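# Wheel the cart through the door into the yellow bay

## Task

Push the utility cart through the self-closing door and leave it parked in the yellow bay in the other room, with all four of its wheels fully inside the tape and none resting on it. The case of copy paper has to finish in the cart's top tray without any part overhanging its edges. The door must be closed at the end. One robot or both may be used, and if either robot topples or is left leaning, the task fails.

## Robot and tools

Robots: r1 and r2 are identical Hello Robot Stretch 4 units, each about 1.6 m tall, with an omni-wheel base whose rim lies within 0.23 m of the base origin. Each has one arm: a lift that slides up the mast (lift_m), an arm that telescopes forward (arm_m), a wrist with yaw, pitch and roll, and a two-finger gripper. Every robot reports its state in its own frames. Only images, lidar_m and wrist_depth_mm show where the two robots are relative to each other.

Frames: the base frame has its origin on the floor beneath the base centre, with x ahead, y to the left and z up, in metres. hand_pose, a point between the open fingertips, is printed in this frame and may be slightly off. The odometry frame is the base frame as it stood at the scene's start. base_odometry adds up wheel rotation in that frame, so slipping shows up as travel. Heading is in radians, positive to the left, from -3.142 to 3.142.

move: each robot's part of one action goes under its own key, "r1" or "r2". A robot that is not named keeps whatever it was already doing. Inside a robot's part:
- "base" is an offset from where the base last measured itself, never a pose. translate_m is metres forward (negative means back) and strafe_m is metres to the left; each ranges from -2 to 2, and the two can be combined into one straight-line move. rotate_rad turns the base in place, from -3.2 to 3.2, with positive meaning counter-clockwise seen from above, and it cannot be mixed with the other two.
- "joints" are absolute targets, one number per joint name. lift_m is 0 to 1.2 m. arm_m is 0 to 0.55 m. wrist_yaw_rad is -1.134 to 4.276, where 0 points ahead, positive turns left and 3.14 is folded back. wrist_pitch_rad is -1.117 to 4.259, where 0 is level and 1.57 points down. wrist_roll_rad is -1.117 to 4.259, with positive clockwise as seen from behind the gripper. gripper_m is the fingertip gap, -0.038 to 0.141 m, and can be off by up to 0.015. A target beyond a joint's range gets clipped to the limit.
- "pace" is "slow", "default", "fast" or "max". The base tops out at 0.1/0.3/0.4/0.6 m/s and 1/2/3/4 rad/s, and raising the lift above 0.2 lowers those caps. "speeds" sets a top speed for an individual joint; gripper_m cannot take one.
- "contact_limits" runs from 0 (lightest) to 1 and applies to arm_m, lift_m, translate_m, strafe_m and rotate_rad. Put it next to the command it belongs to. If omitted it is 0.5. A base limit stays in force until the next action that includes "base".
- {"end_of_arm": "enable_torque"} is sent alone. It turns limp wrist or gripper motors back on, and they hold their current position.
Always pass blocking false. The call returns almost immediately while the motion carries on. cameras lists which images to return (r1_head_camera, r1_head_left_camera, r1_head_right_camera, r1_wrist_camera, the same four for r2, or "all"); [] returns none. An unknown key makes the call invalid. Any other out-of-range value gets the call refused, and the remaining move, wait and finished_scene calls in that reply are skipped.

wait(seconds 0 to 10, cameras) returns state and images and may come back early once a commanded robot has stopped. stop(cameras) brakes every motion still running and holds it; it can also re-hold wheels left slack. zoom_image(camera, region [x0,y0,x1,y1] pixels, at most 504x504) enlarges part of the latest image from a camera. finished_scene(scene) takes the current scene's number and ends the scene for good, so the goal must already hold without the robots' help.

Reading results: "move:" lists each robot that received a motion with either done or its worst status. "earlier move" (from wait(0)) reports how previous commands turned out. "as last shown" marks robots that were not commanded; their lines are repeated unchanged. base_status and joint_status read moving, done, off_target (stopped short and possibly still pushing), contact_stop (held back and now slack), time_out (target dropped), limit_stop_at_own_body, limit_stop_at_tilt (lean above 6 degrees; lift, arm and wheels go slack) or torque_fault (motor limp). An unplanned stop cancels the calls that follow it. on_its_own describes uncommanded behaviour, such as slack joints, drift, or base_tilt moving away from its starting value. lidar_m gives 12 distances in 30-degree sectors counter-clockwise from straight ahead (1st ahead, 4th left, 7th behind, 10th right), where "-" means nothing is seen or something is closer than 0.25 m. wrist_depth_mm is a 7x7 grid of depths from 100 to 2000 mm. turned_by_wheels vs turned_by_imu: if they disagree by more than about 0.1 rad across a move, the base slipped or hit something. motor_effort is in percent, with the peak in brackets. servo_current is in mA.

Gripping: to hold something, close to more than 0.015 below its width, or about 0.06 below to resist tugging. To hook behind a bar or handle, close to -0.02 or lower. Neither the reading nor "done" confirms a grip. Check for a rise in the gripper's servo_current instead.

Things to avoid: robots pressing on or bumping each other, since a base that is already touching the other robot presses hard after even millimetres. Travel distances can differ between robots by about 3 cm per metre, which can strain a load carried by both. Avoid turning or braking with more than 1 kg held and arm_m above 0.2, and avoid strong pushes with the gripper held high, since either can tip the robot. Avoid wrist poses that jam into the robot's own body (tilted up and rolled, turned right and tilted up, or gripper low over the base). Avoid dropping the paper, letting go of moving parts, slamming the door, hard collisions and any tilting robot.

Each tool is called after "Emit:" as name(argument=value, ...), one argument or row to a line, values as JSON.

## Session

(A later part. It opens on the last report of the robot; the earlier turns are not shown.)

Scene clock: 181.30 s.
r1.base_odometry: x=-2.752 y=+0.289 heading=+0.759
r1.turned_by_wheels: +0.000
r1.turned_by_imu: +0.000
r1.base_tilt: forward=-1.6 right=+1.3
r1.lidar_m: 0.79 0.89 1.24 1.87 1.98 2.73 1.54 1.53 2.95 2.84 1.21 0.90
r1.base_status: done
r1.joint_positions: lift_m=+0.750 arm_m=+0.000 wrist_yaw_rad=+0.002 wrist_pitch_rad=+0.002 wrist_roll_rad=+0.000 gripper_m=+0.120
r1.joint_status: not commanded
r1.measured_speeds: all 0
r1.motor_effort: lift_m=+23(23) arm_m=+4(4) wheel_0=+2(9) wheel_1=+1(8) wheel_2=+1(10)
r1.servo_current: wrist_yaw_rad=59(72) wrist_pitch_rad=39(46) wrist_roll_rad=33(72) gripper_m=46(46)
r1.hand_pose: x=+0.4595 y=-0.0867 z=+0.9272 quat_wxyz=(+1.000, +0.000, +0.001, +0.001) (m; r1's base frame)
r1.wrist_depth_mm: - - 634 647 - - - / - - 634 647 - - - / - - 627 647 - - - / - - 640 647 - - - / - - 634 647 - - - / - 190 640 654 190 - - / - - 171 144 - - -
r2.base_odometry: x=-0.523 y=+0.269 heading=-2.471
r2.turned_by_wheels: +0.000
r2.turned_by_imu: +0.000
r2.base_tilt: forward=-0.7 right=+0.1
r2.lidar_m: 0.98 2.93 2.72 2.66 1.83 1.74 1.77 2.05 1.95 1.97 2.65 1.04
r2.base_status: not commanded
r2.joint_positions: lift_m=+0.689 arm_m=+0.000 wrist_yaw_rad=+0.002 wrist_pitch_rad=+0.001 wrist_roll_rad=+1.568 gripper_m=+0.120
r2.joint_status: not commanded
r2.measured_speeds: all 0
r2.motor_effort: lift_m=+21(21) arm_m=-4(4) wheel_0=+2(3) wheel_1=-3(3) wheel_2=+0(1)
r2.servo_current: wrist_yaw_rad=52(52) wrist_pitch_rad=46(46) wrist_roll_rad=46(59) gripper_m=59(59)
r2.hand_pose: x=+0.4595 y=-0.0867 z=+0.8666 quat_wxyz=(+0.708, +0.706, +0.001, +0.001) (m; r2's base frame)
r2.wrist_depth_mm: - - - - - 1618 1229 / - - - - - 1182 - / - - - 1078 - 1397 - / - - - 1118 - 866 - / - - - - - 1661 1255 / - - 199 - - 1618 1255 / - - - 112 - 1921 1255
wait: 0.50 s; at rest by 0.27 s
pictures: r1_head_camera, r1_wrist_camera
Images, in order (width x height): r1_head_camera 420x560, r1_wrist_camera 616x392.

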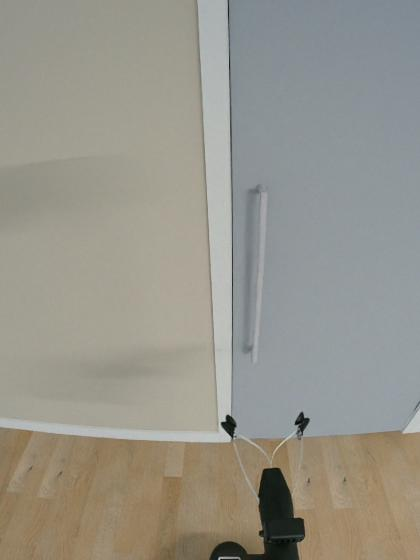

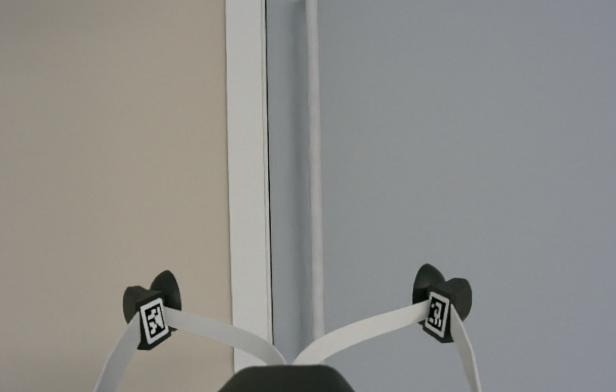

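Emit:
move(
  blocking=false,
  r1={"base":{"translate_m":0.265,"strafe_m":-0.025},"contact_limits":{"translate_m":0.2},"pace":"slow"},
  cameras=[],
)

Emit:
wait(
  seconds=6,
  cameras=["r1_wrist_camera"],
)

Emit:
move(
  blocking=false,
  r1={"joints":{"gripper_m":-0.025}},
  cameras=[],
)

Emit:
wait(
  seconds=3,
  cameras=["r1_wrist_camera","r1_head_camera"],
)

Scene clock: 188.53 s.
move: r1 moving
r1.base_odometry: x=-2.742 y=+0.297 heading=+0.759
r1.turned_by_wheels: +0.000
r1.turned_by_imu: +0.000
r1.base_tilt: forward=-1.6 right=+1.3
r1.lidar_m: 0.81 0.90 1.22 1.86 1.95 2.74 1.56 1.52 2.95 2.84 1.23 0.86
r1.base_status: translate_m moving; strafe_m moving
r1.joint_positions: lift_m=+0.750 arm_m=+0.000 wrist_yaw_rad=+0.002 wrist_pitch_rad=+0.002 wrist_roll_rad=+0.000 gripper_m=+0.120
r1.joint_status: not commanded
r1.measured_speeds: translate_m=+0.049 strafe_m=-0.005 rotate_rad=+0.001 lift_m=+0.000 arm_m=+0.000 wrist_yaw_rad=+0.000 wrist_pitch_rad=+0.000 wrist_roll_rad=+0.000
r1.motor_effort: lift_m=+23(23) arm_m=+4(4) wheel_0=+6(8) wheel_1=+2(5) wheel_2=-4(7)
r1.servo_current: wrist_yaw_rad=52(59) wrist_pitch_rad=39(46) wrist_roll_rad=46(65) gripper_m=39(46)
r1.contact_limits: translate_m 0.2
r1.hand_pose: x=+0.4595 y=-0.0867 z=+0.9272 quat_wxyz=(+1.000, +0.000, +0.001, +0.001) (m; r1's base frame)
r1.wrist_depth_mm: - - 615 634 - - - / - - 621 569 - - - / - - 627 574 - - - / - - 627 640 - - - / - - 621 640 - - - / - 190 627 640 190 - - / - - 171 144 - - -
r2: as last shown
r2.base_tilt: forward=-0.6 right=+0.1
r2.lidar_m: 0.99 2.91 2.71 2.66 1.86 1.73 1.78 2.09 1.93 1.99 2.65 1.03
r2.motor_effort: lift_m=+21(21) arm_m=-4(4) wheel_0=+2(2) wheel_1=-2(3) wheel_2=+0(1)
r2.servo_current: wrist_yaw_rad=39(59) wrist_pitch_rad=46(46) wrist_roll_rad=46(59) gripper_m=52(52)
r2.wrist_depth_mm: - - - - - 1661 1205 / - - - - - 1182 - / - - - 1060 - 1366 - / - - - 1098 - 878 - / - - - - - 1708 1255 / - - 199 - - 1576 1229 / - - - 112 - 1921 1229
pictures: none
No camera images: "cameras" was empty.

Scene clock: 191.97 s.
earlier move: r1 done
r1.base_odometry: x=-2.543 y=+0.453 heading=+0.759
r1.turned_by_wheels: +0.000
r1.turned_by_imu: +0.000
r1.base_tilt: forward=-1.6 right=+1.3
r1.lidar_m: 0.53 0.61 0.85 1.88 1.99 2.76 1.78 1.77 2.95 2.33 0.85 0.63
r1.base_status: done
r1.joint_positions: lift_m=+0.750 arm_m=+0.000 wrist_yaw_rad=+0.002 wrist_pitch_rad=+0.002 wrist_roll_rad=+0.000 gripper_m=+0.120
r1.joint_status: not commanded
r1.measured_speeds: all 0
r1.motor_effort: lift_m=+23(23) arm_m=+4(4) wheel_0=+3(8) wheel_1=+3(6) wheel_2=-2(7)
r1.servo_current: wrist_yaw_rad=65(78) wrist_pitch_rad=39(52) wrist_roll_rad=52(65) gripper_m=39(52)
r1.contact_limits: translate_m 0.2
r1.hand_pose: x=+0.4595 y=-0.0867 z=+0.9272 quat_wxyz=(+1.000, +0.000, +0.001, +0.001) (m; r1's base frame)
r1.wrist_depth_mm: 382 382 379 379 377 377 375 / 384 382 382 379 379 377 375 / 387 387 382 382 379 377 377 / 387 384 384 384 382 382 379 / 389 387 384 382 382 382 379 / 389 387 384 384 384 382 379 / 389 375 375 144 384 382 382
r2.base_odometry: x=-0.523 y=+0.269 heading=-2.471
r2.turned_by_wheels: +0.000
r2.turned_by_imu: +0.000
r2.base_tilt: forward=-0.7 right=+0.0
r2.lidar_m: 1.01 2.91 2.72 2.68 1.85 1.74 1.80 2.08 1.95 1.98 2.61 1.04
r2.base_status: not commanded
r2.joint_positions: lift_m=+0.689 arm_m=+0.000 wrist_yaw_rad=+0.002 wrist_pitch_rad=+0.001 wrist_roll_rad=+1.568 gripper_m=+0.120
r2.joint_status: not commanded
r2.measured_speeds: all 0
r2.motor_effort: lift_m=+21(21) arm_m=-4(4) wheel_0=+2(3) wheel_1=-2(3) wheel_2=+0(1)
r2.servo_current: wrist_yaw_rad=39(59) wrist_pitch_rad=33(46) wrist_roll_rad=39(59) gripper_m=52(59)
r2.hand_pose: x=+0.4595 y=-0.0867 z=+0.8666 quat_wxyz=(+0.708, +0.706, +0.001, +0.001) (m; r2's base frame)
r2.wrist_depth_mm: - - - - - 1618 1182 / - - - - - 1229 - / - - - 1078 - 1397 - / - - - 1118 - 878 - / - - - - - 1708 1229 / - - 198 - - 1537 1229 / - - - 112 - 1921 1255
wait: 3.43 of 6 s (r1 has come to rest)
pictures: r1_wrist_camera
Images, in order (width x height): r1_wrist_camera 616x392.

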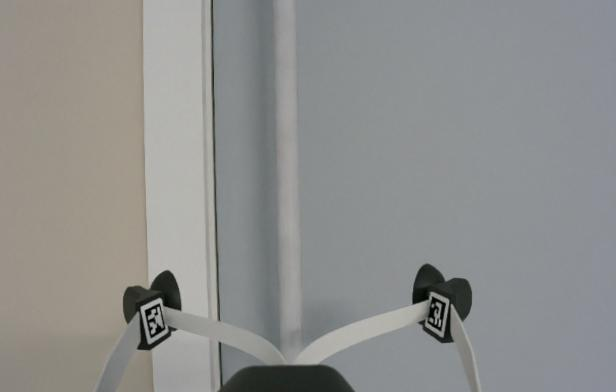

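Scene clock: 192.47 s.
move: r1 moving
r1.base_odometry: x=-2.543 y=+0.453 heading=+0.759
r1.turned_by_wheels: +0.000
r1.turned_by_imu: +0.000
r1.base_tilt: forward=-1.6 right=+1.2
r1.lidar_m: 0.55 0.61 0.86 1.91 1.97 2.72 1.79 1.74 2.92 2.31 0.85 0.61
r1.base_status: not commanded
r1.joint_positions: lift_m=+0.750 arm_m=+0.000 wrist_yaw_rad=+0.002 wrist_pitch_rad=+0.002 wrist_roll_rad=+0.000 gripper_m=+0.106
r1.joint_status: gripper_m moving
r1.measured_speeds: all 0
r1.motor_effort: lift_m=+23(23) arm_m=+4(4) wheel_0=+3(4) wheel_1=+3(3) wheel_2=-3(3)
r1.servo_current: wrist_yaw_rad=52(59) wrist_pitch_rad=46(52) wrist_roll_rad=39(59) gripper_m=85(91)
r1.contact_limits: translate_m 0.2
r1.hand_pose: x=+0.4595 y=-0.0867 z=+0.9272 quat_wxyz=(+1.000, +0.000, +0.001, +0.001) (m; r1's base frame)
r1.wrist_depth_mm: 384 382 379 377 379 377 377 / 384 382 382 382 379 377 377 / 387 384 382 379 379 382 377 / 387 384 384 384 382 379 377 / 387 387 384 384 382 382 377 / 389 387 387 384 199 382 379 / 392 387 375 146 382 384 382
r2: as last shown
r2.base_tilt: forward=-0.7 right=+0.1
r2.lidar_m: 0.99 2.93 2.72 2.66 1.81 1.73 1.80 2.06 1.95 2.02 2.62 1.02
r2.motor_effort: lift_m=+21(21) arm_m=-4(4) wheel_0=+2(3) wheel_1=-3(3) wheel_2=+0(1)
r2.servo_current: wrist_yaw_rad=59(59) wrist_pitch_rad=39(46) wrist_roll_rad=52(52) gripper_m=52(59)
r2.wrist_depth_mm: - - - - - 1661 1229 / - - - - - 1182 - / - - - 1078 - 1366 - / - - - 1118 - 854 - / - - - - - 1708 1229 / - - 199 - - 1576 1255 / - - - 112 - 1983 1205
pictures: none
No camera images: "cameras" was empty.

Scene clock: 194.13 s.
earlier move: r1 done
r1.base_odometry: x=-2.543 y=+0.453 heading=+0.759
r1.turned_by_wheels: +0.000
r1.turned_by_imu: +0.000
r1.base_tilt: forward=-1.6 right=+1.3
r1.lidar_m: 0.53 0.62 0.87 1.90 1.99 2.76 1.78 1.77 2.91 2.33 0.82 0.60
r1.base_status: not commanded
r1.joint_positions: lift_m=+0.750 arm_m=+0.000 wrist_yaw_rad=+0.002 wrist_pitch_rad=+0.002 wrist_roll_rad=+0.000 gripper_m=-0.024
r1.joint_status: all done
r1.measured_speeds: all 0
r1.motor_effort: lift_m=+23(23) arm_m=+4(4) wheel_0=+3(4) wheel_1=+3(3) wheel_2=-2(3)
r1.servo_current: wrist_yaw_rad=33(72) wrist_pitch_rad=39(52) wrist_roll_rad=52(65) gripper_m=59(137)
r1.contact_limits: translate_m 0.2
r1.hand_pose: x=+0.4595 y=-0.0867 z=+0.9272 quat_wxyz=(+1.000, +0.000, +0.001, +0.001) (m; r1's base frame)
r1.wrist_depth_mm: 384 382 379 379 379 375 375 / 384 382 379 382 379 379 377 / 384 384 384 379 379 379 377 / 387 387 382 382 382 379 377 / 389 387 387 384 382 379 377 / 389 387 373 200 379 382 382 / 389 387 375 319 177 382 382
r2.base_odometry: x=-0.523 y=+0.269 heading=-2.471
r2.turned_by_wheels: +0.000
r2.turned_by_imu: +0.000
r2.base_tilt: forward=-0.7 right=+0.1
r2.lidar_m: 0.99 2.92 2.70 2.64 1.84 1.74 1.80 2.09 1.94 2.00 2.63 1.03
r2.base_status: not commanded
r2.joint_positions: lift_m=+0.689 arm_m=+0.000 wrist_yaw_rad=+0.002 wrist_pitch_rad=+0.001 wrist_roll_rad=+1.568 gripper_m=+0.120
r2.joint_status: not commanded
r2.measured_speeds: all 0
r2.motor_effort: lift_m=+21(21) arm_m=-4(4) wheel_0=+2(3) wheel_1=-2(3) wheel_2=+0(1)
r2.servo_current: wrist_yaw_rad=46(59) wrist_pitch_rad=46(46) wrist_roll_rad=52(59) gripper_m=52(59)
r2.hand_pose: x=+0.4595 y=-0.0867 z=+0.8666 quat_wxyz=(+0.708, +0.706, +0.001, +0.001) (m; r2's base frame)
r2.wrist_depth_mm: - - - - - 1618 1205 / - - - - - 1205 - / - - - 1060 - 1366 - / - - - 1118 - 866 - / - - - - - 1661 1229 / - - 199 - - 1576 1255 / - - - 112 - 1921 1229
wait: 1.67 of 3 s (r1 has come to rest)
pictures: r1_head_camera, r1_wrist_camera
Images, in order (width x height): r1_head_camera 420x560, r1_wrist_camera 616x392.

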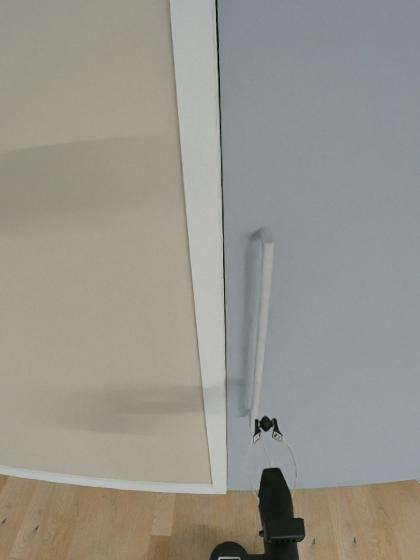

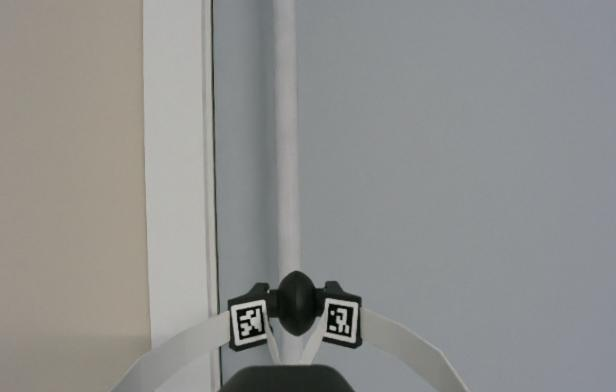

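Emit:
move(
  blocking=false,
  r1={"joints":{"gripper_m":0.1,"lift_m":0.92}},
  cameras=[],
)

Emit:
wait(
  seconds=3,
  cameras=["r1_wrist_camera"],
)

Emit:
move(
  blocking=false,
  r1={"joints":{"arm_m":0.05},"contact_limits":{"arm_m":0},"pace":"slow"},
  cameras=[],
)

Emit:
wait(
  seconds=2,
  cameras=["r1_wrist_camera","r1_head_camera"],
)

Scene clock: 203.37 s.
move: r1 moving
r1.base_odometry: x=-2.543 y=+0.453 heading=+0.759
r1.turned_by_wheels: +0.000
r1.turned_by_imu: +0.000
r1.base_tilt: forward=-1.6 right=+1.3
r1.lidar_m: 0.52 0.62 0.85 1.88 1.98 2.79 1.78 1.78 2.95 2.32 0.85 0.60
r1.base_status: not commanded
r1.joint_positions: lift_m=+0.788 arm_m=+0.000 wrist_yaw_rad=+0.002 wrist_pitch_rad=+0.002 wrist_roll_rad=+0.000 gripper_m=+0.001
r1.joint_status: lift_m moving; gripper_m moving
r1.measured_speeds: translate_m=+0.000 strafe_m=+0.000 rotate_rad=+0.000 lift_m=+0.146 arm_m=+0.000 wrist_yaw_rad=+0.000 wrist_pitch_rad=+0.000 wrist_roll_rad=+0.000
r1.motor_effort: lift_m=+25(27) arm_m=+4(4) wheel_0=+4(4) wheel_1=+3(3) wheel_2=-2(2)
r1.servo_current: wrist_yaw_rad=46(65) wrist_pitch_rad=39(46) wrist_roll_rad=46(59) gripper_m=85(85)
r1.contact_limits: translate_m 0.2
r1.hand_pose: x=+0.4595 y=-0.0867 z=+0.9652 quat_wxyz=(+1.000, +0.000, +0.001, +0.001) (m; r1's base frame)
r1.wrist_depth_mm: 384 379 382 379 377 377 375 / 384 382 382 382 379 377 377 / 384 384 384 382 382 379 377 / 387 384 382 382 379 379 379 / 389 384 387 384 382 382 379 / 389 387 370 202 382 379 382 / 392 387 187 387 178 382 379
r2: as last shown
r2.base_tilt: forward=-0.6 right=+0.0
r2.lidar_m: 1.00 2.94 2.72 2.63 1.82 1.73 1.77 2.06 1.93 2.01 2.60 1.03
r2.motor_effort: lift_m=+21(21) arm_m=-4(4) wheel_0=+2(2) wheel_1=-3(3) wheel_2=+0(0)
r2.servo_current: wrist_yaw_rad=46(52) wrist_pitch_rad=46(46) wrist_roll_rad=39(52) gripper_m=59(59)
r2.wrist_depth_mm: - - - - - 1661 1229 / - - - - - 1205 - / - - - 1078 - 1366 - / - - - 1098 - 878 - / - - - - - 1708 1281 / - - 199 - - 1537 1255 / - - - 112 - 1921 1205
pictures: none
No camera images: "cameras" was empty.

Scene clock: 204.83 s.
earlier move: r1 done
r1.base_odometry: x=-2.543 y=+0.453 heading=+0.759
r1.turned_by_wheels: +0.000
r1.turned_by_imu: +0.000
r1.base_tilt: forward=-1.6 right=+1.3
r1.lidar_m: 0.53 0.60 0.85 1.90 2.00 2.76 1.77 1.76 2.91 2.32 0.85 0.61
r1.base_status: not commanded
r1.joint_positions: lift_m=+0.920 arm_m=+0.000 wrist_yaw_rad=+0.002 wrist_pitch_rad=+0.002 wrist_roll_rad=+0.000 gripper_m=+0.100
r1.joint_status: all done
r1.measured_speeds: all 0
r1.motor_effort: lift_m=+24(27) arm_m=+4(4) wheel_0=+4(4) wheel_1=+3(3) wheel_2=-2(2)
r1.servo_current: wrist_yaw_rad=52(65) wrist_pitch_rad=39(52) wrist_roll_rad=59(72) gripper_m=39(91)
r1.contact_limits: translate_m 0.2
r1.hand_pose: x=+0.4595 y=-0.0867 z=+1.0971 quat_wxyz=(+1.000, +0.000, +0.001, +0.001) (m; r1's base frame)
r1.wrist_depth_mm: 384 382 382 377 379 379 377 / 384 382 382 379 382 379 377 / 387 384 382 382 379 379 377 / 387 384 387 384 382 379 377 / 389 387 387 384 382 379 382 / 389 389 387 384 198 382 379 / 392 389 373 145 384 384 382
r2.base_odometry: x=-0.523 y=+0.269 heading=-2.471
r2.turned_by_wheels: +0.000
r2.turned_by_imu: +0.000
r2.base_tilt: forward=-0.6 right=+0.1
r2.lidar_m: 0.99 2.93 2.71 2.65 1.84 1.73 1.79 2.06 1.93 1.97 2.65 1.06
r2.base_status: not commanded
r2.joint_positions: lift_m=+0.689 arm_m=+0.000 wrist_yaw_rad=+0.002 wrist_pitch_rad=+0.001 wrist_roll_rad=+1.568 gripper_m=+0.120
r2.joint_status: not commanded
r2.measured_speeds: all 0
r2.motor_effort: lift_m=+21(21) arm_m=-4(4) wheel_0=+2(3) wheel_1=-3(3) wheel_2=+0(1)
r2.servo_current: wrist_yaw_rad=33(59) wrist_pitch_rad=39(46) wrist_roll_rad=52(52) gripper_m=59(59)
r2.hand_pose: x=+0.4595 y=-0.0867 z=+0.8666 quat_wxyz=(+0.708, +0.706, +0.001, +0.001) (m; r2's base frame)
r2.wrist_depth_mm: - - - - - 1618 1205 / - - - - - 1229 - / - - - 1060 - 1366 - / - - - 1118 - 866 - / - - - - - 1708 1255 / - - 198 - - 1661 1205 / - - - 112 - 1983 1229
wait: 1.47 of 3 s (r1 has come to rest)
pictures: r1_wrist_camera
Images, in order (width x height): r1_wrist_camera 616x392.

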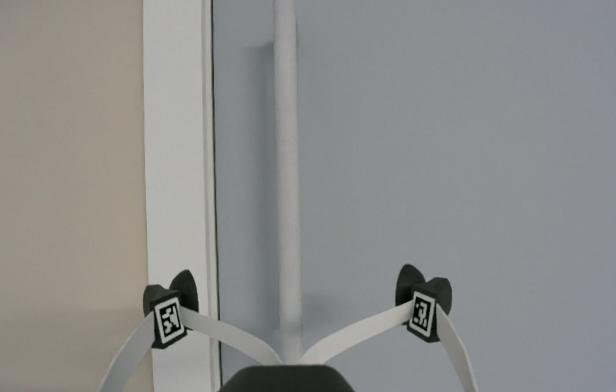

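Scene clock: 205.33 s.
move: r1 moving
r1.base_odometry: x=-2.543 y=+0.453 heading=+0.759
r1.turned_by_wheels: +0.000
r1.turned_by_imu: +0.000
r1.base_tilt: forward=-1.6 right=+1.3
r1.lidar_m: 0.54 0.61 0.85 1.86 1.97 2.74 1.76 1.76 2.97 2.31 0.85 0.59
r1.base_status: not commanded
r1.joint_positions: lift_m=+0.920 arm_m=+0.013 wrist_yaw_rad=+0.002 wrist_pitch_rad=+0.002 wrist_roll_rad=+0.000 gripper_m=+0.100
r1.joint_status: arm_m moving
r1.measured_speeds: translate_m=+0.000 strafe_m=+0.000 rotate_rad=+0.000 lift_m=+0.000 arm_m=+0.049 wrist_yaw_rad=+0.000 wrist_pitch_rad=+0.000 wrist_roll_rad=+0.000
r1.motor_effort: lift_m=+24(24) arm_m=+2(7) wheel_0=+3(4) wheel_1=+2(3) wheel_2=-2(2)
r1.servo_current: wrist_yaw_rad=39(65) wrist_pitch_rad=39(46) wrist_roll_rad=52(59) gripper_m=39(52)
r1.contact_limits: arm_m 0; translate_m 0.2
r1.hand_pose: x=+0.4721 y=-0.0867 z=+1.0971 quat_wxyz=(+1.000, +0.000, +0.001, +0.001) (m; r1's base frame)
r1.wrist_depth_mm: 373 370 370 368 368 366 366 / 373 373 373 370 370 368 366 / 373 370 370 370 368 368 368 / 373 373 373 370 368 370 370 / 375 375 375 373 370 370 368 / 377 375 375 375 198 370 370 / 377 379 364 145 375 373 370
r2: as last shown
r2.base_tilt: forward=-0.7 right=+0.0
r2.lidar_m: 0.99 2.94 2.70 2.67 1.85 1.73 1.76 2.08 1.93 1.99 2.62 1.05
r2.motor_effort: lift_m=+21(21) arm_m=-4(4) wheel_0=+2(2) wheel_1=-2(3) wheel_2=+0(1)
r2.servo_current: wrist_yaw_rad=52(52) wrist_pitch_rad=39(46) wrist_roll_rad=52(52) gripper_m=46(59)
r2.wrist_depth_mm: - - - - - 1708 1205 / - - - - - 1205 - / - - - 1078 - 1336 - / - - - 1098 - 866 - / - - - - - 1661 1255 / - - 199 - - 1618 1229 / - - - 112 - 1983 1229
pictures: none
No camera images: "cameras" was empty.

Scene clock: 206.53 s.
earlier move: r1 done
r1.base_odometry: x=-2.543 y=+0.453 heading=+0.759
r1.turned_by_wheels: +0.000
r1.turned_by_imu: +0.000
r1.base_tilt: forward=-1.6 right=+1.3
r1.lidar_m: 0.50 0.59 0.83 1.91 1.99 2.76 1.77 1.76 2.95 2.28 0.87 0.62
r1.base_status: not commanded
r1.joint_positions: lift_m=+0.920 arm_m=+0.050 wrist_yaw_rad=+0.002 wrist_pitch_rad=+0.002 wrist_roll_rad=+0.000 gripper_m=+0.100
r1.joint_status: all done
r1.measured_speeds: all 0
r1.motor_effort: lift_m=+24(24) arm_m=+5(8) wheel_0=+4(4) wheel_1=+3(3) wheel_2=-2(2)
r1.servo_current: wrist_yaw_rad=52(65) wrist_pitch_rad=46(46) wrist_roll_rad=52(72) gripper_m=39(52)
r1.contact_limits: arm_m 0; translate_m 0.2
r1.hand_pose: x=+0.5094 y=-0.0867 z=+1.0971 quat_wxyz=(+1.000, +0.000, +0.001, +0.001) (m; r1's base frame)
r1.wrist_depth_mm: 332 319 332 329 327 329 327 / 334 319 332 332 330 329 327 / 336 320 334 332 330 329 329 / 336 322 332 332 332 330 329 / 336 322 336 334 332 330 329 / 336 324 334 334 198 332 330 / 340 324 336 145 332 332 330
r2.base_odometry: x=-0.523 y=+0.269 heading=-2.471
r2.turned_by_wheels: +0.000
r2.turned_by_imu: +0.000
r2.base_tilt: forward=-0.7 right=+0.0
r2.lidar_m: 1.01 2.94 2.71 2.65 1.85 1.72 1.78 2.08 1.94 1.98 2.62 1.03
r2.base_status: not commanded
r2.joint_positions: lift_m=+0.689 arm_m=+0.000 wrist_yaw_rad=+0.002 wrist_pitch_rad=+0.001 wrist_roll_rad=+1.568 gripper_m=+0.120
r2.joint_status: not commanded
r2.measured_speeds: all 0
r2.motor_effort: lift_m=+21(21) arm_m=-4(4) wheel_0=+2(3) wheel_1=-3(3) wheel_2=+0(1)
r2.servo_current: wrist_yaw_rad=46(59) wrist_pitch_rad=39(46) wrist_roll_rad=59(59) gripper_m=52(59)
r2.hand_pose: x=+0.4595 y=-0.0867 z=+0.8666 quat_wxyz=(+0.708, +0.706, +0.001, +0.001) (m; r2's base frame)
r2.wrist_depth_mm: - - - - - 1661 1205 / - - - - - 1205 - / - - - 1078 - 1366 - / - - - 1118 - 842 - / - - - - - 1708 1229 / - - 199 - - 1576 1255 / - - - 112 - 1921 1229
wait: 1.20 of 2 s (r1 has come to rest)
pictures: r1_head_camera, r1_wrist_camera
Images, in order (width x height): r1_head_camera 420x560, r1_wrist_camera 616x392.

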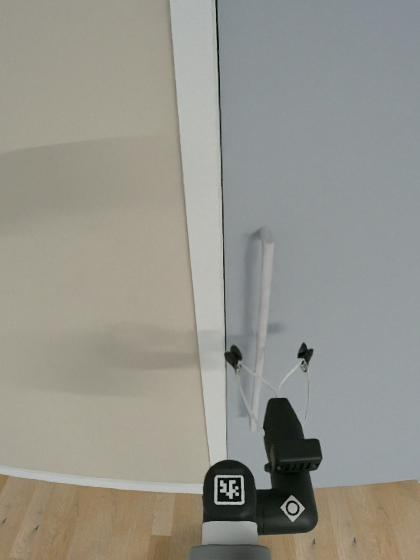

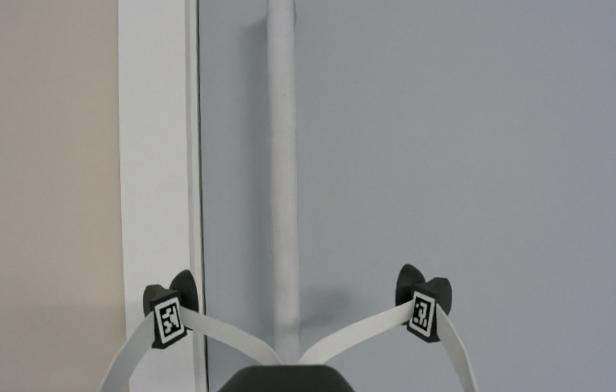

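Emit:
move(
  blocking=false,
  r1={"joints":{"gripper_m":-0.03}},
  cameras=[],
)

Emit:
wait(
  seconds=3,
  cameras=["r1_wrist_camera","r1_head_camera"],
)

Scene clock: 214.70 s.
move: r1 moving
r1.base_odometry: x=-2.543 y=+0.453 heading=+0.759
r1.turned_by_wheels: +0.000
r1.turned_by_imu: +0.000
r1.base_tilt: forward=-1.6 right=+1.3
r1.lidar_m: 0.52 0.60 0.86 1.89 2.00 2.75 1.77 1.74 2.93 2.30 0.87 0.60
r1.base_status: not commanded
r1.joint_positions: lift_m=+0.920 arm_m=+0.050 wrist_yaw_rad=+0.002 wrist_pitch_rad=+0.002 wrist_roll_rad=+0.000 gripper_m=+0.084
r1.joint_status: gripper_m moving
r1.measured_speeds: all 0
r1.motor_effort: lift_m=+24(24) arm_m=+5(5) wheel_0=+4(4) wheel_1=+3(3) wheel_2=-2(2)
r1.servo_current: wrist_yaw_rad=46(59) wrist_pitch_rad=39(46) wrist_roll_rad=46(59) gripper_m=104(104)
r1.contact_limits: arm_m 0; translate_m 0.2
r1.hand_pose: x=+0.5094 y=-0.0867 z=+1.0971 quat_wxyz=(+1.000, +0.000, +0.001, +0.001) (m; r1's base frame)
r1.wrist_depth_mm: 332 319 332 329 329 327 325 / 336 320 332 329 329 330 327 / 334 320 334 330 330 329 329 / 338 322 334 332 330 330 329 / 338 322 336 332 332 330 329 / 338 324 215 334 200 332 332 / 338 325 336 151 334 332 332
r2: as last shown
r2.base_tilt: forward=-0.6 right=+0.1
r2.lidar_m: 0.99 2.91 2.72 2.66 1.86 1.74 1.79 2.05 1.93 2.00 2.63 1.03
r2.motor_effort: lift_m=+21(21) arm_m=-4(4) wheel_0=+2(3) wheel_1=-2(3) wheel_2=-1(1)
r2.servo_current: wrist_yaw_rad=46(59) wrist_pitch_rad=46(46) wrist_roll_rad=46(59) gripper_m=52(52)
r2.wrist_depth_mm: - - - - - 1618 1182 / - - - - - 1229 - / - - - 1078 - 1397 - / - - - 1138 - 854 - / - - - - - 1708 1229 / - - 199 - - 1576 1205 / - - - 112 - 1983 1229
pictures: none
No camera images: "cameras" was empty.

Scene clock: 216.17 s.
earlier move: r1 done
r1.base_odometry: x=-2.543 y=+0.453 heading=+0.759
r1.turned_by_wheels: +0.000
r1.turned_by_imu: +0.000
r1.base_tilt: forward=-1.6 right=+1.2
r1.lidar_m: 0.54 0.61 0.85 1.90 1.98 2.73 1.78 1.77 2.94 2.30 0.85 0.62
r1.base_status: not commanded
r1.joint_positions: lift_m=+0.920 arm_m=+0.050 wrist_yaw_rad=+0.002 wrist_pitch_rad=+0.002 wrist_roll_rad=+0.000 gripper_m=-0.029
r1.joint_status: all done
r1.measured_speeds: all 0
r1.motor_effort: lift_m=+24(24) arm_m=+5(5) wheel_0=+4(4) wheel_1=+3(3) wheel_2=-2(2)
r1.servo_current: wrist_yaw_rad=39(65) wrist_pitch_rad=39(52) wrist_roll_rad=52(72) gripper_m=65(137)
r1.contact_limits: arm_m 0; translate_m 0.2
r1.hand_pose: x=+0.5094 y=-0.0867 z=+1.0971 quat_wxyz=(+1.000, +0.000, +0.001, +0.001) (m; r1's base frame)
r1.wrist_depth_mm: 332 319 330 330 329 327 327 / 334 320 332 330 330 327 327 / 334 320 334 330 330 329 327 / 336 322 334 332 330 330 329 / 336 322 334 332 334 330 329 / 338 324 320 199 332 332 330 / 338 325 336 267 334 332 332
r2.base_odometry: x=-0.523 y=+0.269 heading=-2.471
r2.turned_by_wheels: +0.000
r2.turned_by_imu: +0.000
r2.base_tilt: forward=-0.7 right=+0.1
r2.lidar_m: 1.00 2.93 2.71 2.63 1.85 1.73 1.79 2.08 1.95 1.97 2.63 1.03
r2.base_status: not commanded
r2.joint_positions: lift_m=+0.689 arm_m=+0.000 wrist_yaw_rad=+0.002 wrist_pitch_rad=+0.001 wrist_roll_rad=+1.568 gripper_m=+0.120
r2.joint_status: not commanded
r2.measured_speeds: all 0
r2.motor_effort: lift_m=+21(21) arm_m=-4(4) wheel_0=+2(3) wheel_1=-3(3) wheel_2=+0(1)
r2.servo_current: wrist_yaw_rad=46(65) wrist_pitch_rad=39(46) wrist_roll_rad=46(59) gripper_m=46(59)
r2.hand_pose: x=+0.4595 y=-0.0867 z=+0.8666 quat_wxyz=(+0.708, +0.706, +0.001, +0.001) (m; r2's base frame)
r2.wrist_depth_mm: - - - - - 1661 1205 / - - - - - 1205 - / - - - 1078 - 1397 - / - - - 1098 - 878 - / - - - - - 1661 1255 / - - 199 - - 1618 1255 / - - - 112 - 1921 1229
wait: 1.47 of 3 s (r1 has come to rest)
pictures: r1_head_camera, r1_wrist_camera
Images, in order (width x height): r1_head_camera 420x560, r1_wrist_camera 616x392.

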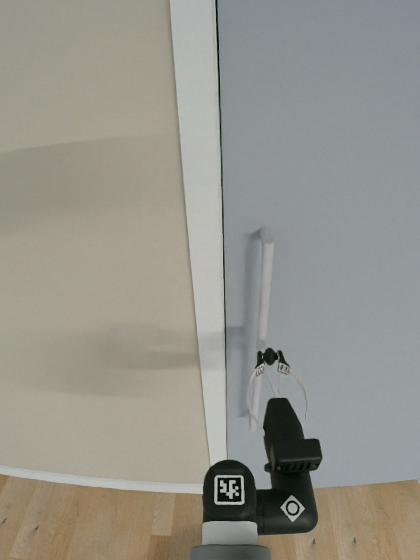

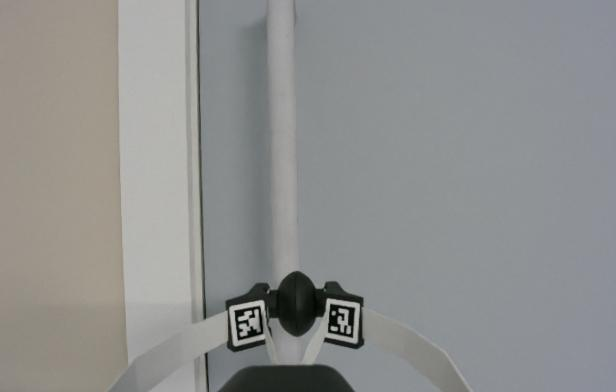

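Emit:
move(
  blocking=false,
  r1={"joints":{"gripper_m":0.1}},
  cameras=[],
)

Emit:
wait(
  seconds=2.5,
  cameras=[],
)

Emit:
move(
  blocking=false,
  r1={"joints":{"arm_m":0.125},"contact_limits":{"arm_m":0},"pace":"slow"},
  cameras=[],
)

Emit:
wait(
  seconds=2,
  cameras=["r1_wrist_camera"],
)

Emit:
move(
  blocking=false,
  r1={"joints":{"gripper_m":-0.02}},
  cameras=[],
)

Emit:
wait(
  seconds=2.5,
  cameras=["r1_wrist_camera"],
)

Scene clock: 231.67 s.
move: r1 moving
r1.base_odometry: x=-2.543 y=+0.453 heading=+0.759
r1.turned_by_wheels: +0.000
r1.turned_by_imu: +0.000
r1.base_tilt: forward=-1.6 right=+1.2
r1.lidar_m: 0.53 0.63 0.86 1.89 1.99 2.75 1.78 1.78 2.94 2.33 0.86 0.60
r1.base_status: not commanded
r1.joint_positions: lift_m=+0.920 arm_m=+0.050 wrist_yaw_rad=+0.002 wrist_pitch_rad=+0.002 wrist_roll_rad=+0.000 gripper_m=-0.004
r1.joint_status: gripper_m moving
r1.measured_speeds: all 0
r1.motor_effort: lift_m=+24(24) arm_m=+5(5) wheel_0=+3(4) wheel_1=+3(3) wheel_2=-2(2)
r1.servo_current: wrist_yaw_rad=46(59) wrist_pitch_rad=39(46) wrist_roll_rad=46(65) gripper_m=91(91)
r1.contact_limits: arm_m 0; translate_m 0.2
r1.hand_pose: x=+0.5094 y=-0.0867 z=+1.0971 quat_wxyz=(+1.000, +0.000, +0.001, +0.001) (m; r1's base frame)
r1.wrist_depth_mm: 332 319 330 329 329 327 325 / 334 320 332 332 330 329 327 / 334 320 332 332 330 329 327 / 336 322 334 330 332 330 329 / 336 322 334 334 332 330 330 / 338 324 330 190 330 332 330 / 340 324 336 266 180 332 330
r2: as last shown
r2.lidar_m: 1.00 2.90 2.71 2.67 1.84 1.73 1.78 2.07 1.94 1.99 2.62 1.03
r2.motor_effort: lift_m=+21(21) arm_m=-4(4) wheel_0=+2(3) wheel_1=-2(3) wheel_2=+0(0)
r2.servo_current: wrist_yaw_rad=46(52) wrist_pitch_rad=39(46) wrist_roll_rad=52(52) gripper_m=52(59)
r2.wrist_depth_mm: - - - - - 1618 1229 / - - - - - 1182 - / - - - 1078 - 1366 - / - - - 1138 - 878 - / - - - - - 1661 1229 / - - 199 - - 1576 1229 / - - - 112 - 1983 1229
pictures: none
No camera images: "cameras" was empty.

Scene clock: 233.17 s.
earlier move: r1 done
r1.base_odometry: x=-2.543 y=+0.453 heading=+0.759
r1.turned_by_wheels: +0.000
r1.turned_by_imu: +0.000
r1.base_tilt: forward=-1.6 right=+1.3
r1.lidar_m: 0.52 0.60 0.86 1.89 1.97 2.76 1.79 1.74 2.95 2.31 0.86 0.62
r1.base_status: not commanded
r1.joint_positions: lift_m=+0.920 arm_m=+0.050 wrist_yaw_rad=+0.002 wrist_pitch_rad=+0.002 wrist_roll_rad=+0.000 gripper_m=+0.100
r1.joint_status: all done
r1.measured_speeds: all 0
r1.motor_effort: lift_m=+24(24) arm_m=+5(5) wheel_0=+4(4) wheel_1=+3(3) wheel_2=-2(3)
r1.servo_current: wrist_yaw_rad=52(65) wrist_pitch_rad=39(52) wrist_roll_rad=65(72) gripper_m=46(91)
r1.contact_limits: arm_m 0; translate_m 0.2
r1.hand_pose: x=+0.5094 y=-0.0867 z=+1.0971 quat_wxyz=(+1.000, +0.000, +0.001, +0.001) (m; r1's base frame)
r1.wrist_depth_mm: 334 320 330 330 329 327 325 / 334 319 332 329 327 329 327 / 334 322 334 332 330 329 329 / 336 322 334 332 332 330 329 / 338 322 334 334 330 330 332 / 338 324 338 334 198 332 330 / 340 324 336 145 334 332 332
r2.base_odometry: x=-0.523 y=+0.269 heading=-2.471
r2.turned_by_wheels: +0.000
r2.turned_by_imu: +0.000
r2.base_tilt: forward=-0.6 right=+0.1
r2.lidar_m: 0.99 2.92 2.71 2.67 1.84 1.73 1.81 2.07 1.95 1.99 2.63 1.03
r2.base_status: not commanded
r2.joint_positions: lift_m=+0.689 arm_m=+0.000 wrist_yaw_rad=+0.002 wrist_pitch_rad=+0.001 wrist_roll_rad=+1.568 gripper_m=+0.120
r2.joint_status: not commanded
r2.measured_speeds: all 0
r2.motor_effort: lift_m=+21(21) arm_m=-4(4) wheel_0=+2(3) wheel_1=-2(3) wheel_2=+0(0)
r2.servo_current: wrist_yaw_rad=52(59) wrist_pitch_rad=33(46) wrist_roll_rad=52(65) gripper_m=46(59)
r2.hand_pose: x=+0.4595 y=-0.0867 z=+0.8666 quat_wxyz=(+0.708, +0.706, +0.001, +0.001) (m; r2's base frame)
r2.wrist_depth_mm: - - - - - 1661 1205 / - - - - - 1182 - / - - - 1060 - 1397 - / - - - 1118 - 878 - / - - - - - 1708 1255 / - - 199 - - 1576 1229 / - - - 112 - 1983 1229
wait: 1.50 of 2.5 s (r1 has come to rest)
pictures: none
No camera images: "cameras" was empty.

Scene clock: 233.67 s.
move: r1 moving
r1.base_odometry: x=-2.543 y=+0.453 heading=+0.759
r1.turned_by_wheels: +0.000
r1.turned_by_imu: +0.000
r1.base_tilt: forward=-1.6 right=+1.3
r1.lidar_m: 0.53 0.57 0.87 1.91 2.00 2.74 1.77 1.75 2.92 2.32 0.86 0.62
r1.base_status: not commanded
r1.joint_positions: lift_m=+0.920 arm_m=+0.063 wrist_yaw_rad=+0.002 wrist_pitch_rad=+0.002 wrist_roll_rad=+0.000 gripper_m=+0.100
r1.joint_status: arm_m moving
r1.measured_speeds: translate_m=+0.000 strafe_m=+0.000 rotate_rad=+0.000 lift_m=+0.000 arm_m=+0.049 wrist_yaw_rad=+0.000 wrist_pitch_rad=+0.000 wrist_roll_rad=+0.000
r1.motor_effort: lift_m=+24(24) arm_m=+4(7) wheel_0=+4(4) wheel_1=+3(3) wheel_2=-2(2)
r1.servo_current: wrist_yaw_rad=52(65) wrist_pitch_rad=46(46) wrist_roll_rad=59(65) gripper_m=39(46)
r1.contact_limits: arm_m 0; translate_m 0.2
r1.hand_pose: x=+0.5221 y=-0.0867 z=+1.0971 quat_wxyz=(+1.000, +0.000, +0.001, +0.001) (m; r1's base frame)
r1.wrist_depth_mm: 322 309 320 319 319 317 315 / 324 307 320 320 319 319 317 / 324 310 322 320 319 319 317 / 324 310 324 320 320 319 319 / 327 312 325 322 322 320 320 / 327 312 325 322 198 320 319 / 329 312 325 145 322 322 320
r2: as last shown
r2.lidar_m: 1.00 2.91 2.73 2.65 1.85 1.73 1.80 2.06 1.93 2.00 2.64 1.05
r2.motor_effort: lift_m=+21(21) arm_m=-4(4) wheel_0=+2(3) wheel_1=-3(3) wheel_2=+0(0)
r2.servo_current: wrist_yaw_rad=46(59) wrist_pitch_rad=39(46) wrist_roll_rad=39(52) gripper_m=59(59)
r2.wrist_depth_mm: - - - - - 1618 1229 / - - - - - 1205 - / - - - 1098 - 1397 - / - - - 1118 - 866 - / - - - - - 1661 1229 / - - 198 - - 1537 1229 / - - - 112 - 1983 1229
pictures: none
No camera images: "cameras" was empty.

Scene clock: 235.17 s.
earlier move: r1 done
r1.base_odometry: x=-2.543 y=+0.453 heading=+0.759
r1.turned_by_wheels: +0.000
r1.turned_by_imu: +0.000
r1.base_tilt: forward=-1.6 right=+1.3
r1.lidar_m: 0.56 0.62 0.85 1.89 2.01 2.76 1.77 1.77 2.95 2.31 0.87 0.60
r1.base_status: not commanded
r1.joint_positions: lift_m=+0.920 arm_m=+0.125 wrist_yaw_rad=+0.002 wrist_pitch_rad=+0.002 wrist_roll_rad=+0.000 gripper_m=+0.100
r1.joint_status: all done
r1.measured_speeds: all 0
r1.motor_effort: lift_m=+24(24) arm_m=+5(7) wheel_0=+3(4) wheel_1=+3(3) wheel_2=-2(2)
r1.servo_current: wrist_yaw_rad=59(65) wrist_pitch_rad=39(52) wrist_roll_rad=46(65) gripper_m=39(46)
r1.contact_limits: arm_m 0; translate_m 0.2
r1.hand_pose: x=+0.5844 y=-0.0867 z=+1.0971 quat_wxyz=(+1.000, +0.000, +0.001, +0.001) (m; r1's base frame)
r1.wrist_depth_mm: 258 244 256 254 254 253 252 / 257 244 256 256 254 254 253 / 258 245 257 256 256 255 254 / 259 246 258 257 256 254 255 / 259 247 258 257 256 256 255 / 260 247 259 259 195 256 256 / 263 248 260 145 258 256 256
r2.base_odometry: x=-0.523 y=+0.269 heading=-2.471
r2.turned_by_wheels: +0.000
r2.turned_by_imu: +0.000
r2.base_tilt: forward=-0.7 right=+0.1
r2.lidar_m: 0.99 2.92 2.70 2.68 1.86 1.74 1.79 2.08 1.94 1.99 2.63 1.05
r2.base_status: not commanded
r2.joint_positions: lift_m=+0.689 arm_m=+0.000 wrist_yaw_rad=+0.002 wrist_pitch_rad=+0.001 wrist_roll_rad=+1.568 gripper_m=+0.120
r2.joint_status: not commanded
r2.measured_speeds: all 0
r2.motor_effort: lift_m=+21(21) arm_m=-4(4) wheel_0=+2(3) wheel_1=-2(3) wheel_2=+0(1)
r2.servo_current: wrist_yaw_rad=59(59) wrist_pitch_rad=46(46) wrist_roll_rad=39(72) gripper_m=46(59)
r2.hand_pose: x=+0.4595 y=-0.0867 z=+0.8666 quat_wxyz=(+0.708, +0.706, +0.001, +0.001) (m; r2's base frame)
r2.wrist_depth_mm: - - - - - 1618 1255 / - - - - - 1205 - / - - - 1098 - 1366 - / - - - 1118 - 866 - / - - - - - 1708 1255 / - - 199 - - 1618 1229 / - - - 112 - 1921 1229
wait: 1.50 of 2 s (r1 has come to rest)
pictures: r1_wrist_camera
Images, in order (width x height): r1_wrist_camera 616x392.

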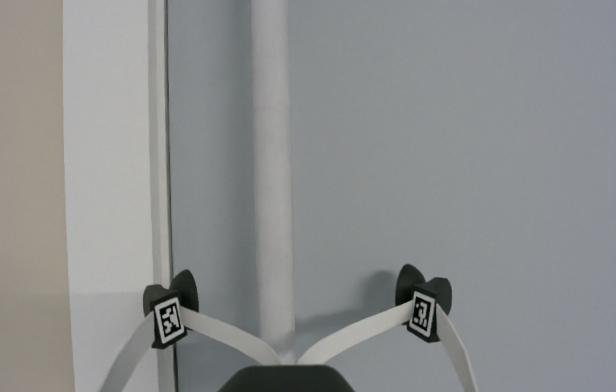

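Scene clock: 235.67 s.
move: r1 moving
r1.base_odometry: x=-2.543 y=+0.453 heading=+0.759
r1.turned_by_wheels: +0.000
r1.turned_by_imu: +0.000
r1.base_tilt: forward=-1.6 right=+1.2
r1.lidar_m: 0.52 0.61 0.86 1.90 2.00 2.75 1.78 1.79 2.93 2.31 0.85 0.60
r1.base_status: not commanded
r1.joint_positions: lift_m=+0.920 arm_m=+0.125 wrist_yaw_rad=+0.002 wrist_pitch_rad=+0.002 wrist_roll_rad=+0.000 gripper_m=+0.084
r1.joint_status: gripper_m moving
r1.measured_speeds: all 0
r1.motor_effort: lift_m=+24(24) arm_m=+4(5) wheel_0=+4(4) wheel_1=+3(3) wheel_2=-2(2)
r1.servo_current: wrist_yaw_rad=39(65) wrist_pitch_rad=39(52) wrist_roll_rad=46(59) gripper_m=104(104)
r1.contact_limits: arm_m 0; translate_m 0.2
r1.hand_pose: x=+0.5844 y=-0.0867 z=+1.0971 quat_wxyz=(+1.000, +0.000, +0.001, +0.001) (m; r1's base frame)
r1.wrist_depth_mm: 258 244 256 254 254 253 253 / 258 245 257 255 255 253 253 / 259 245 258 256 255 255 254 / 260 246 258 256 256 256 254 / 259 246 259 258 257 256 255 / 260 247 215 258 200 257 256 / 262 247 260 151 258 257 256
r2: as last shown
r2.base_tilt: forward=-0.6 right=+0.1
r2.lidar_m: 1.00 2.92 2.72 2.67 1.87 1.73 1.80 2.04 1.95 2.00 2.65 1.04
r2.motor_effort: lift_m=+21(21) arm_m=-4(4) wheel_0=+2(2) wheel_1=-3(3) wheel_2=+0(0)
r2.servo_current: wrist_yaw_rad=46(65) wrist_pitch_rad=39(46) wrist_roll_rad=33(59) gripper_m=59(59)
r2.wrist_depth_mm: - - - - - 1618 1182 / - - - - - 1205 - / - - - 1078 - 1397 - / - - - 1118 - 878 - / - - - - - 1756 1281 / - - 199 - - 1618 1255 / - - - 112 - 1983 1229
pictures: none
No camera images: "cameras" was empty.

Scene clock: 237.07 s.
earlier move: r1 done
r1.base_odometry: x=-2.543 y=+0.453 heading=+0.760
r1.turned_by_wheels: +0.001
r1.turned_by_imu: +0.001
r1.base_tilt: forward=-1.6 right=+1.3
r1.lidar_m: 0.53 0.60 0.84 1.86 1.99 2.74 1.75 1.77 2.96 2.29 0.85 0.62
r1.base_status: not commanded
r1.joint_positions: lift_m=+0.920 arm_m=+0.125 wrist_yaw_rad=+0.009 wrist_pitch_rad=+0.002 wrist_roll_rad=+0.000 gripper_m=-0.019
r1.joint_status: all done
r1.measured_speeds: all 0
r1.motor_effort: lift_m=+24(24) arm_m=-4(5) wheel_0=+4(4) wheel_1=+3(3) wheel_2=+11(11)
r1.servo_current: wrist_yaw_rad=72(72) wrist_pitch_rad=39(52) wrist_roll_rad=46(59) gripper_m=85(150)
r1.contact_limits: arm_m 0; translate_m 0.2
r1.hand_pose: x=+0.5851 y=-0.0847 z=+1.0971 quat_wxyz=(+1.000, +0.000, +0.001, +0.005) (m; r1's base frame)
r1.wrist_depth_mm: 258 243 254 189 250 246 245 / 258 244 255 251 250 247 246 / 260 245 256 252 250 249 246 / 260 245 256 253 251 249 247 / 260 246 257 217 252 249 247 / 263 246 190 188 251 250 248 / 263 247 257 188 254 251 249
r2.base_odometry: x=-0.523 y=+0.269 heading=-2.471
r2.turned_by_wheels: +0.000
r2.turned_by_imu: +0.000
r2.base_tilt: forward=-0.7 right=+0.0
r2.lidar_m: 0.99 2.94 2.71 2.66 1.87 1.73 1.81 2.07 1.94 1.97 2.61 1.05
r2.base_status: not commanded
r2.joint_positions: lift_m=+0.689 arm_m=+0.000 wrist_yaw_rad=+0.002 wrist_pitch_rad=+0.001 wrist_roll_rad=+1.568 gripper_m=+0.120
r2.joint_status: not commanded
r2.measured_speeds: all 0
r2.motor_effort: lift_m=+21(21) arm_m=-4(4) wheel_0=+2(3) wheel_1=-3(3) wheel_2=+0(1)
r2.servo_current: wrist_yaw_rad=46(65) wrist_pitch_rad=39(46) wrist_roll_rad=52(65) gripper_m=46(59)
r2.hand_pose: x=+0.4595 y=-0.0867 z=+0.8666 quat_wxyz=(+0.708, +0.706, +0.001, +0.001) (m; r2's base frame)
r2.wrist_depth_mm: - - - - - 1661 1205 / - - - - - 1255 - / - - - 1060 - 1366 - / - - - 1118 - 866 - / - - - - - 1661 1229 / - - 198 - - 1576 1205 / - - - 112 - 1983 1229
wait: 1.40 of 2.5 s (r1 has come to rest)
pictures: r1_wrist_camera
Images, in order (width x height): r1_wrist_camera 616x392.

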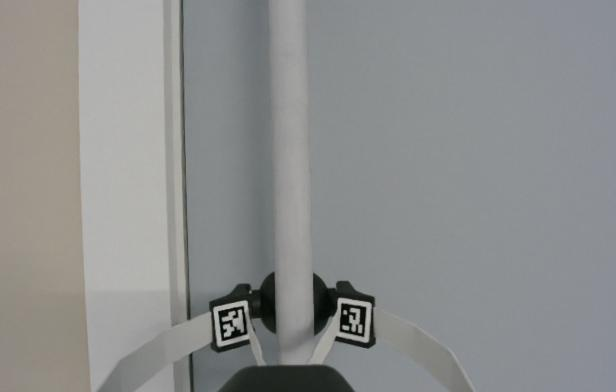

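Emit:
move(
  blocking=false,
  r1={"base":{"translate_m":-0.064,"strafe_m":-0.045},"contact_limits":{"translate_m":0.7},"pace":"slow"},
  cameras=[],
)

Emit:
wait(
  seconds=3,
  cameras=[],
)

Emit:
move(
  blocking=false,
  r1={"base":{"rotate_rad":0.15},"contact_limits":{"rotate_rad":0.7},"pace":"slow"},
  cameras=[],
)

Emit:
wait(
  seconds=3,
  cameras=["r1_wrist_camera","r1_head_right_camera"],
)

Scene clock: 246.30 s.
move: r1 moving
r1.base_odometry: x=-2.546 y=+0.440 heading=+0.762
r1.turned_by_wheels: +0.002
r1.turned_by_imu: +0.002
r1.base_tilt: forward=-1.6 right=+1.3
r1.lidar_m: 0.57 0.63 0.88 1.90 1.98 2.78 1.77 1.75 2.91 2.34 0.86 0.64
r1.base_status: translate_m moving; strafe_m moving
r1.joint_positions: lift_m=+0.920 arm_m=+0.125 wrist_yaw_rad=+0.011 wrist_pitch_rad=+0.002 wrist_roll_rad=+0.000 gripper_m=-0.019
r1.joint_status: not commanded
r1.measured_speeds: translate_m=-0.044 strafe_m=-0.031 rotate_rad=+0.001 lift_m=+0.000 arm_m=+0.000 wrist_yaw_rad=+0.000 wrist_pitch_rad=+0.000 wrist_roll_rad=+0.000
r1.motor_effort: lift_m=+24(24) arm_m=-4(4) wheel_0=+11(11) wheel_1=-4(8) wheel_2=+16(21)
r1.servo_current: wrist_yaw_rad=72(85) wrist_pitch_rad=46(52) wrist_roll_rad=46(59) gripper_m=72(91)
r1.contact_limits: arm_m 0; translate_m 0.7
r1.hand_pose: x=+0.5852 y=-0.0843 z=+1.0972 quat_wxyz=(+1.000, +0.000, +0.001, +0.005) (m; r1's base frame)
r1.wrist_depth_mm: 270 254 264 260 259 257 254 / 271 255 266 262 259 257 255 / 271 255 266 263 262 258 256 / 272 256 267 263 262 259 256 / 272 257 268 212 262 259 257 / 274 256 187 198 262 260 258 / 274 160 270 197 264 262 258
r2: as last shown
r2.lidar_m: 0.99 2.93 2.70 2.64 1.86 1.75 1.79 2.03 1.93 2.00 2.62 1.04
r2.motor_effort: lift_m=+21(21) arm_m=-4(4) wheel_0=+2(3) wheel_1=-3(3) wheel_2=+0(0)
r2.servo_current: wrist_yaw_rad=39(46) wrist_pitch_rad=39(46) wrist_roll_rad=39(59) gripper_m=46(59)
r2.wrist_depth_mm: - - - - - 1618 1182 / - - - - - 1205 - / - - - 1078 - 1366 - / - - - 1098 - 866 - / - - - - - 1756 1255 / - - 199 - - 1576 1255 / - - - 112 - 1983 1229
pictures: none
No camera images: "cameras" was empty.

Scene clock: 247.77 s.
earlier move: r1 done
r1.base_odometry: x=-2.558 y=+0.377 heading=+0.760
r1.turned_by_wheels: -0.002
r1.turned_by_imu: -0.002
r1.base_tilt: forward=-1.6 right=+1.3
r1.lidar_m: 0.60 0.66 0.96 1.94 2.03 2.83 1.69 1.68 2.88 2.54 0.95 0.69
r1.base_status: done
r1.joint_positions: lift_m=+0.920 arm_m=+0.125 wrist_yaw_rad=+0.002 wrist_pitch_rad=+0.002 wrist_roll_rad=+0.000 gripper_m=-0.019
r1.joint_status: not commanded
r1.measured_speeds: all 0
r1.motor_effort: lift_m=+24(24) arm_m=+4(4) wheel_0=+4(19) wheel_1=-3(8) wheel_2=+2(21)
r1.servo_current: wrist_yaw_rad=52(91) wrist_pitch_rad=39(52) wrist_roll_rad=39(65) gripper_m=59(91)
r1.contact_limits: arm_m 0; translate_m 0.7
r1.hand_pose: x=+0.5844 y=-0.0869 z=+1.0972 quat_wxyz=(+1.000, +0.000, +0.001, +0.001) (m; r1's base frame)
r1.wrist_depth_mm: 319 317 319 319 317 317 315 / 320 319 320 317 319 317 317 / 322 317 320 320 319 319 317 / 322 317 320 320 319 319 319 / 324 315 322 322 320 319 319 / 324 314 254 200 320 320 320 / 327 312 255 320 322 322 319
r2.base_odometry: x=-0.523 y=+0.269 heading=-2.471
r2.turned_by_wheels: +0.000
r2.turned_by_imu: +0.000
r2.base_tilt: forward=-0.7 right=+0.1
r2.lidar_m: 1.00 2.92 2.71 2.68 1.81 1.73 1.80 2.09 1.94 1.99 2.62 1.03
r2.base_status: not commanded
r2.joint_positions: lift_m=+0.689 arm_m=+0.000 wrist_yaw_rad=+0.002 wrist_pitch_rad=+0.001 wrist_roll_rad=+1.568 gripper_m=+0.120
r2.joint_status: not commanded
r2.measured_speeds: all 0
r2.motor_effort: lift_m=+21(21) arm_m=-4(4) wheel_0=+2(3) wheel_1=-2(3) wheel_2=+0(1)
r2.servo_current: wrist_yaw_rad=46(59) wrist_pitch_rad=39(46) wrist_roll_rad=39(59) gripper_m=46(59)
r2.hand_pose: x=+0.4595 y=-0.0867 z=+0.8666 quat_wxyz=(+0.708, +0.706, +0.001, +0.001) (m; r2's base frame)
r2.wrist_depth_mm: - - - - - 1618 1229 / - - - - - 1205 - / - - - 1098 - 1397 - / - - - 1118 - 878 - / - - - - - 1708 1255 / - - 198 - - 1576 1255 / - - - 112 - 1921 1229
wait: 1.47 of 3 s (r1 has come to rest)
pictures: none
No camera images: "cameras" was empty.

Scene clock: 248.27 s.
move: r1 moving
r1.base_odometry: x=-2.558 y=+0.377 heading=+0.873
r1.turned_by_wheels: +0.113
r1.turned_by_imu: +0.113
r1.base_tilt: forward=-1.6 right=+1.2
r1.lidar_m: 0.59 0.71 1.08 1.93 2.11 3.22 1.68 3.58 2.81 1.83 0.86 0.66
r1.base_status: rotate_rad moving
r1.joint_positions: lift_m=+0.920 arm_m=+0.125 wrist_yaw_rad=+0.002 wrist_pitch_rad=+0.002 wrist_roll_rad=+0.000 gripper_m=-0.019
r1.joint_status: not commanded
r1.measured_speeds: translate_m=+0.001 strafe_m=-0.001 rotate_rad=+0.288 lift_m=+0.000 arm_m=+0.000 wrist_yaw_rad=+0.000 wrist_pitch_rad=+0.000 wrist_roll_rad=+0.000
r1.motor_effort: lift_m=+24(24) arm_m=+4(4) wheel_0=-3(7) wheel_1=-5(7) wheel_2=-1(5)
r1.servo_current: wrist_yaw_rad=46(59) wrist_pitch_rad=46(52) wrist_roll_rad=52(52) gripper_m=52(59)
r1.contact_limits: arm_m 0; rotate_rad 0.7
r1.hand_pose: x=+0.5844 y=-0.0869 z=+1.0972 quat_wxyz=(+1.000, +0.000, +0.001, +0.001) (m; r1's base frame)
r1.wrist_depth_mm: 332 312 319 314 309 303 300 / 332 314 320 312 309 304 300 / 334 314 320 315 310 306 301 / 334 314 320 314 312 307 303 / 336 315 322 315 314 307 303 / 336 317 312 200 310 309 303 / 338 317 324 253 312 307 304
r2: as last shown
r2.lidar_m: 0.99 2.91 2.70 2.66 1.86 1.74 1.79 2.05 1.92 1.98 2.62 1.05
r2.motor_effort: lift_m=+21(21) arm_m=-4(4) wheel_0=+2(2) wheel_1=-3(3) wheel_2=+0(0)
r2.servo_current: wrist_yaw_rad=39(59) wrist_pitch_rad=39(46) wrist_roll_rad=59(59) gripper_m=52(59)
r2.wrist_depth_mm: - - - - - 1661 1205 / - - - - - 1205 - / - - - 1078 - 1366 - / - - - 1138 - 878 - / - - - - - 1708 1255 / - - 199 - - 1537 1255 / - - - 112 - 1921 1229
pictures: none
No camera images: "cameras" was empty.

Scene clock: 248.83 s.
earlier move: r1 done
r1.base_odometry: x=-2.558 y=+0.377 heading=+0.909
r1.turned_by_wheels: +0.036
r1.turned_by_imu: +0.037
r1.base_tilt: forward=-1.6 right=+1.3
r1.lidar_m: 0.58 0.71 1.16 1.94 2.17 3.37 1.68 3.48 2.80 1.67 0.84 0.66
r1.base_status: done
r1.joint_positions: lift_m=+0.920 arm_m=+0.125 wrist_yaw_rad=+0.002 wrist_pitch_rad=+0.002 wrist_roll_rad=+0.000 gripper_m=-0.019
r1.joint_status: not commanded
r1.measured_speeds: all 0
r1.motor_effort: lift_m=+24(24) arm_m=+4(4) wheel_0=-4(7) wheel_1=-4(7) wheel_2=-3(5)
r1.servo_current: wrist_yaw_rad=46(59) wrist_pitch_rad=46(52) wrist_roll_rad=52(59) gripper_m=52(59)
r1.contact_limits: arm_m 0; rotate_rad 0.7
r1.hand_pose: x=+0.5844 y=-0.0869 z=+1.0972 quat_wxyz=(+1.000, +0.000, +0.001, +0.001) (m; r1's base frame)
r1.wrist_depth_mm: 351 338 312 312 298 290 282 / 353 338 312 314 298 290 283 / 355 340 312 314 301 291 285 / 355 340 315 315 301 293 286 / 355 342 317 317 301 294 286 / 357 343 314 200 300 294 287 / 359 343 312 247 242 291 286
r2.base_odometry: x=-0.523 y=+0.269 heading=-2.471
r2.turned_by_wheels: +0.000
r2.turned_by_imu: +0.000
r2.base_tilt: forward=-0.6 right=+0.0
r2.lidar_m: 0.99 2.92 2.72 2.66 1.85 1.73 1.78 2.05 1.93 2.02 2.64 1.03
r2.base_status: not commanded
r2.joint_positions: lift_m=+0.689 arm_m=+0.000 wrist_yaw_rad=+0.002 wrist_pitch_rad=+0.001 wrist_roll_rad=+1.568 gripper_m=+0.120
r2.joint_status: not commanded
r2.measured_speeds: all 0
r2.motor_effort: lift_m=+21(21) arm_m=-4(4) wheel_0=+2(3) wheel_1=-2(3) wheel_2=+0(0)
r2.servo_current: wrist_yaw_rad=39(59) wrist_pitch_rad=46(46) wrist_roll_rad=46(65) gripper_m=52(59)
r2.hand_pose: x=+0.4595 y=-0.0867 z=+0.8666 quat_wxyz=(+0.708, +0.706, +0.001, +0.001) (m; r2's base frame)
r2.wrist_depth_mm: - - - - - 1661 1182 / - - - - - 1205 - / - - - 1060 - 1397 - / - - - 1118 - 854 - / - - - - - 1661 1229 / - - 200 - - 1576 1205 / - - - 112 - 1983 1255
wait: 0.57 of 3 s (r1 has come to rest)
pictures: r1_head_right_camera, r1_wrist_camera
Images, in order (width x height): r1_head_right_camera 420x672, r1_wrist_camera 616x392.

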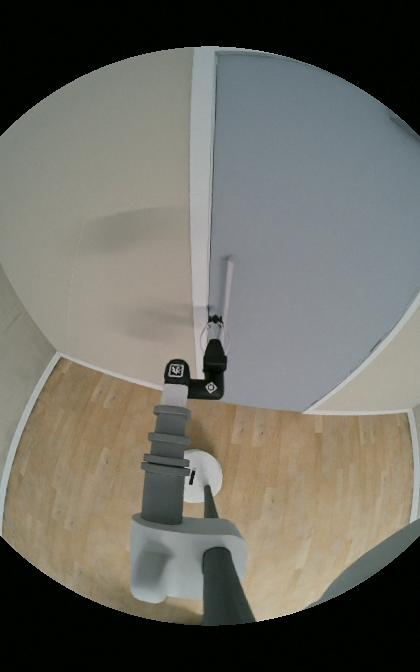

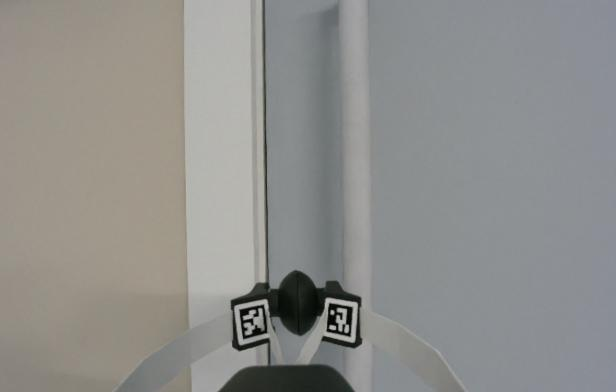

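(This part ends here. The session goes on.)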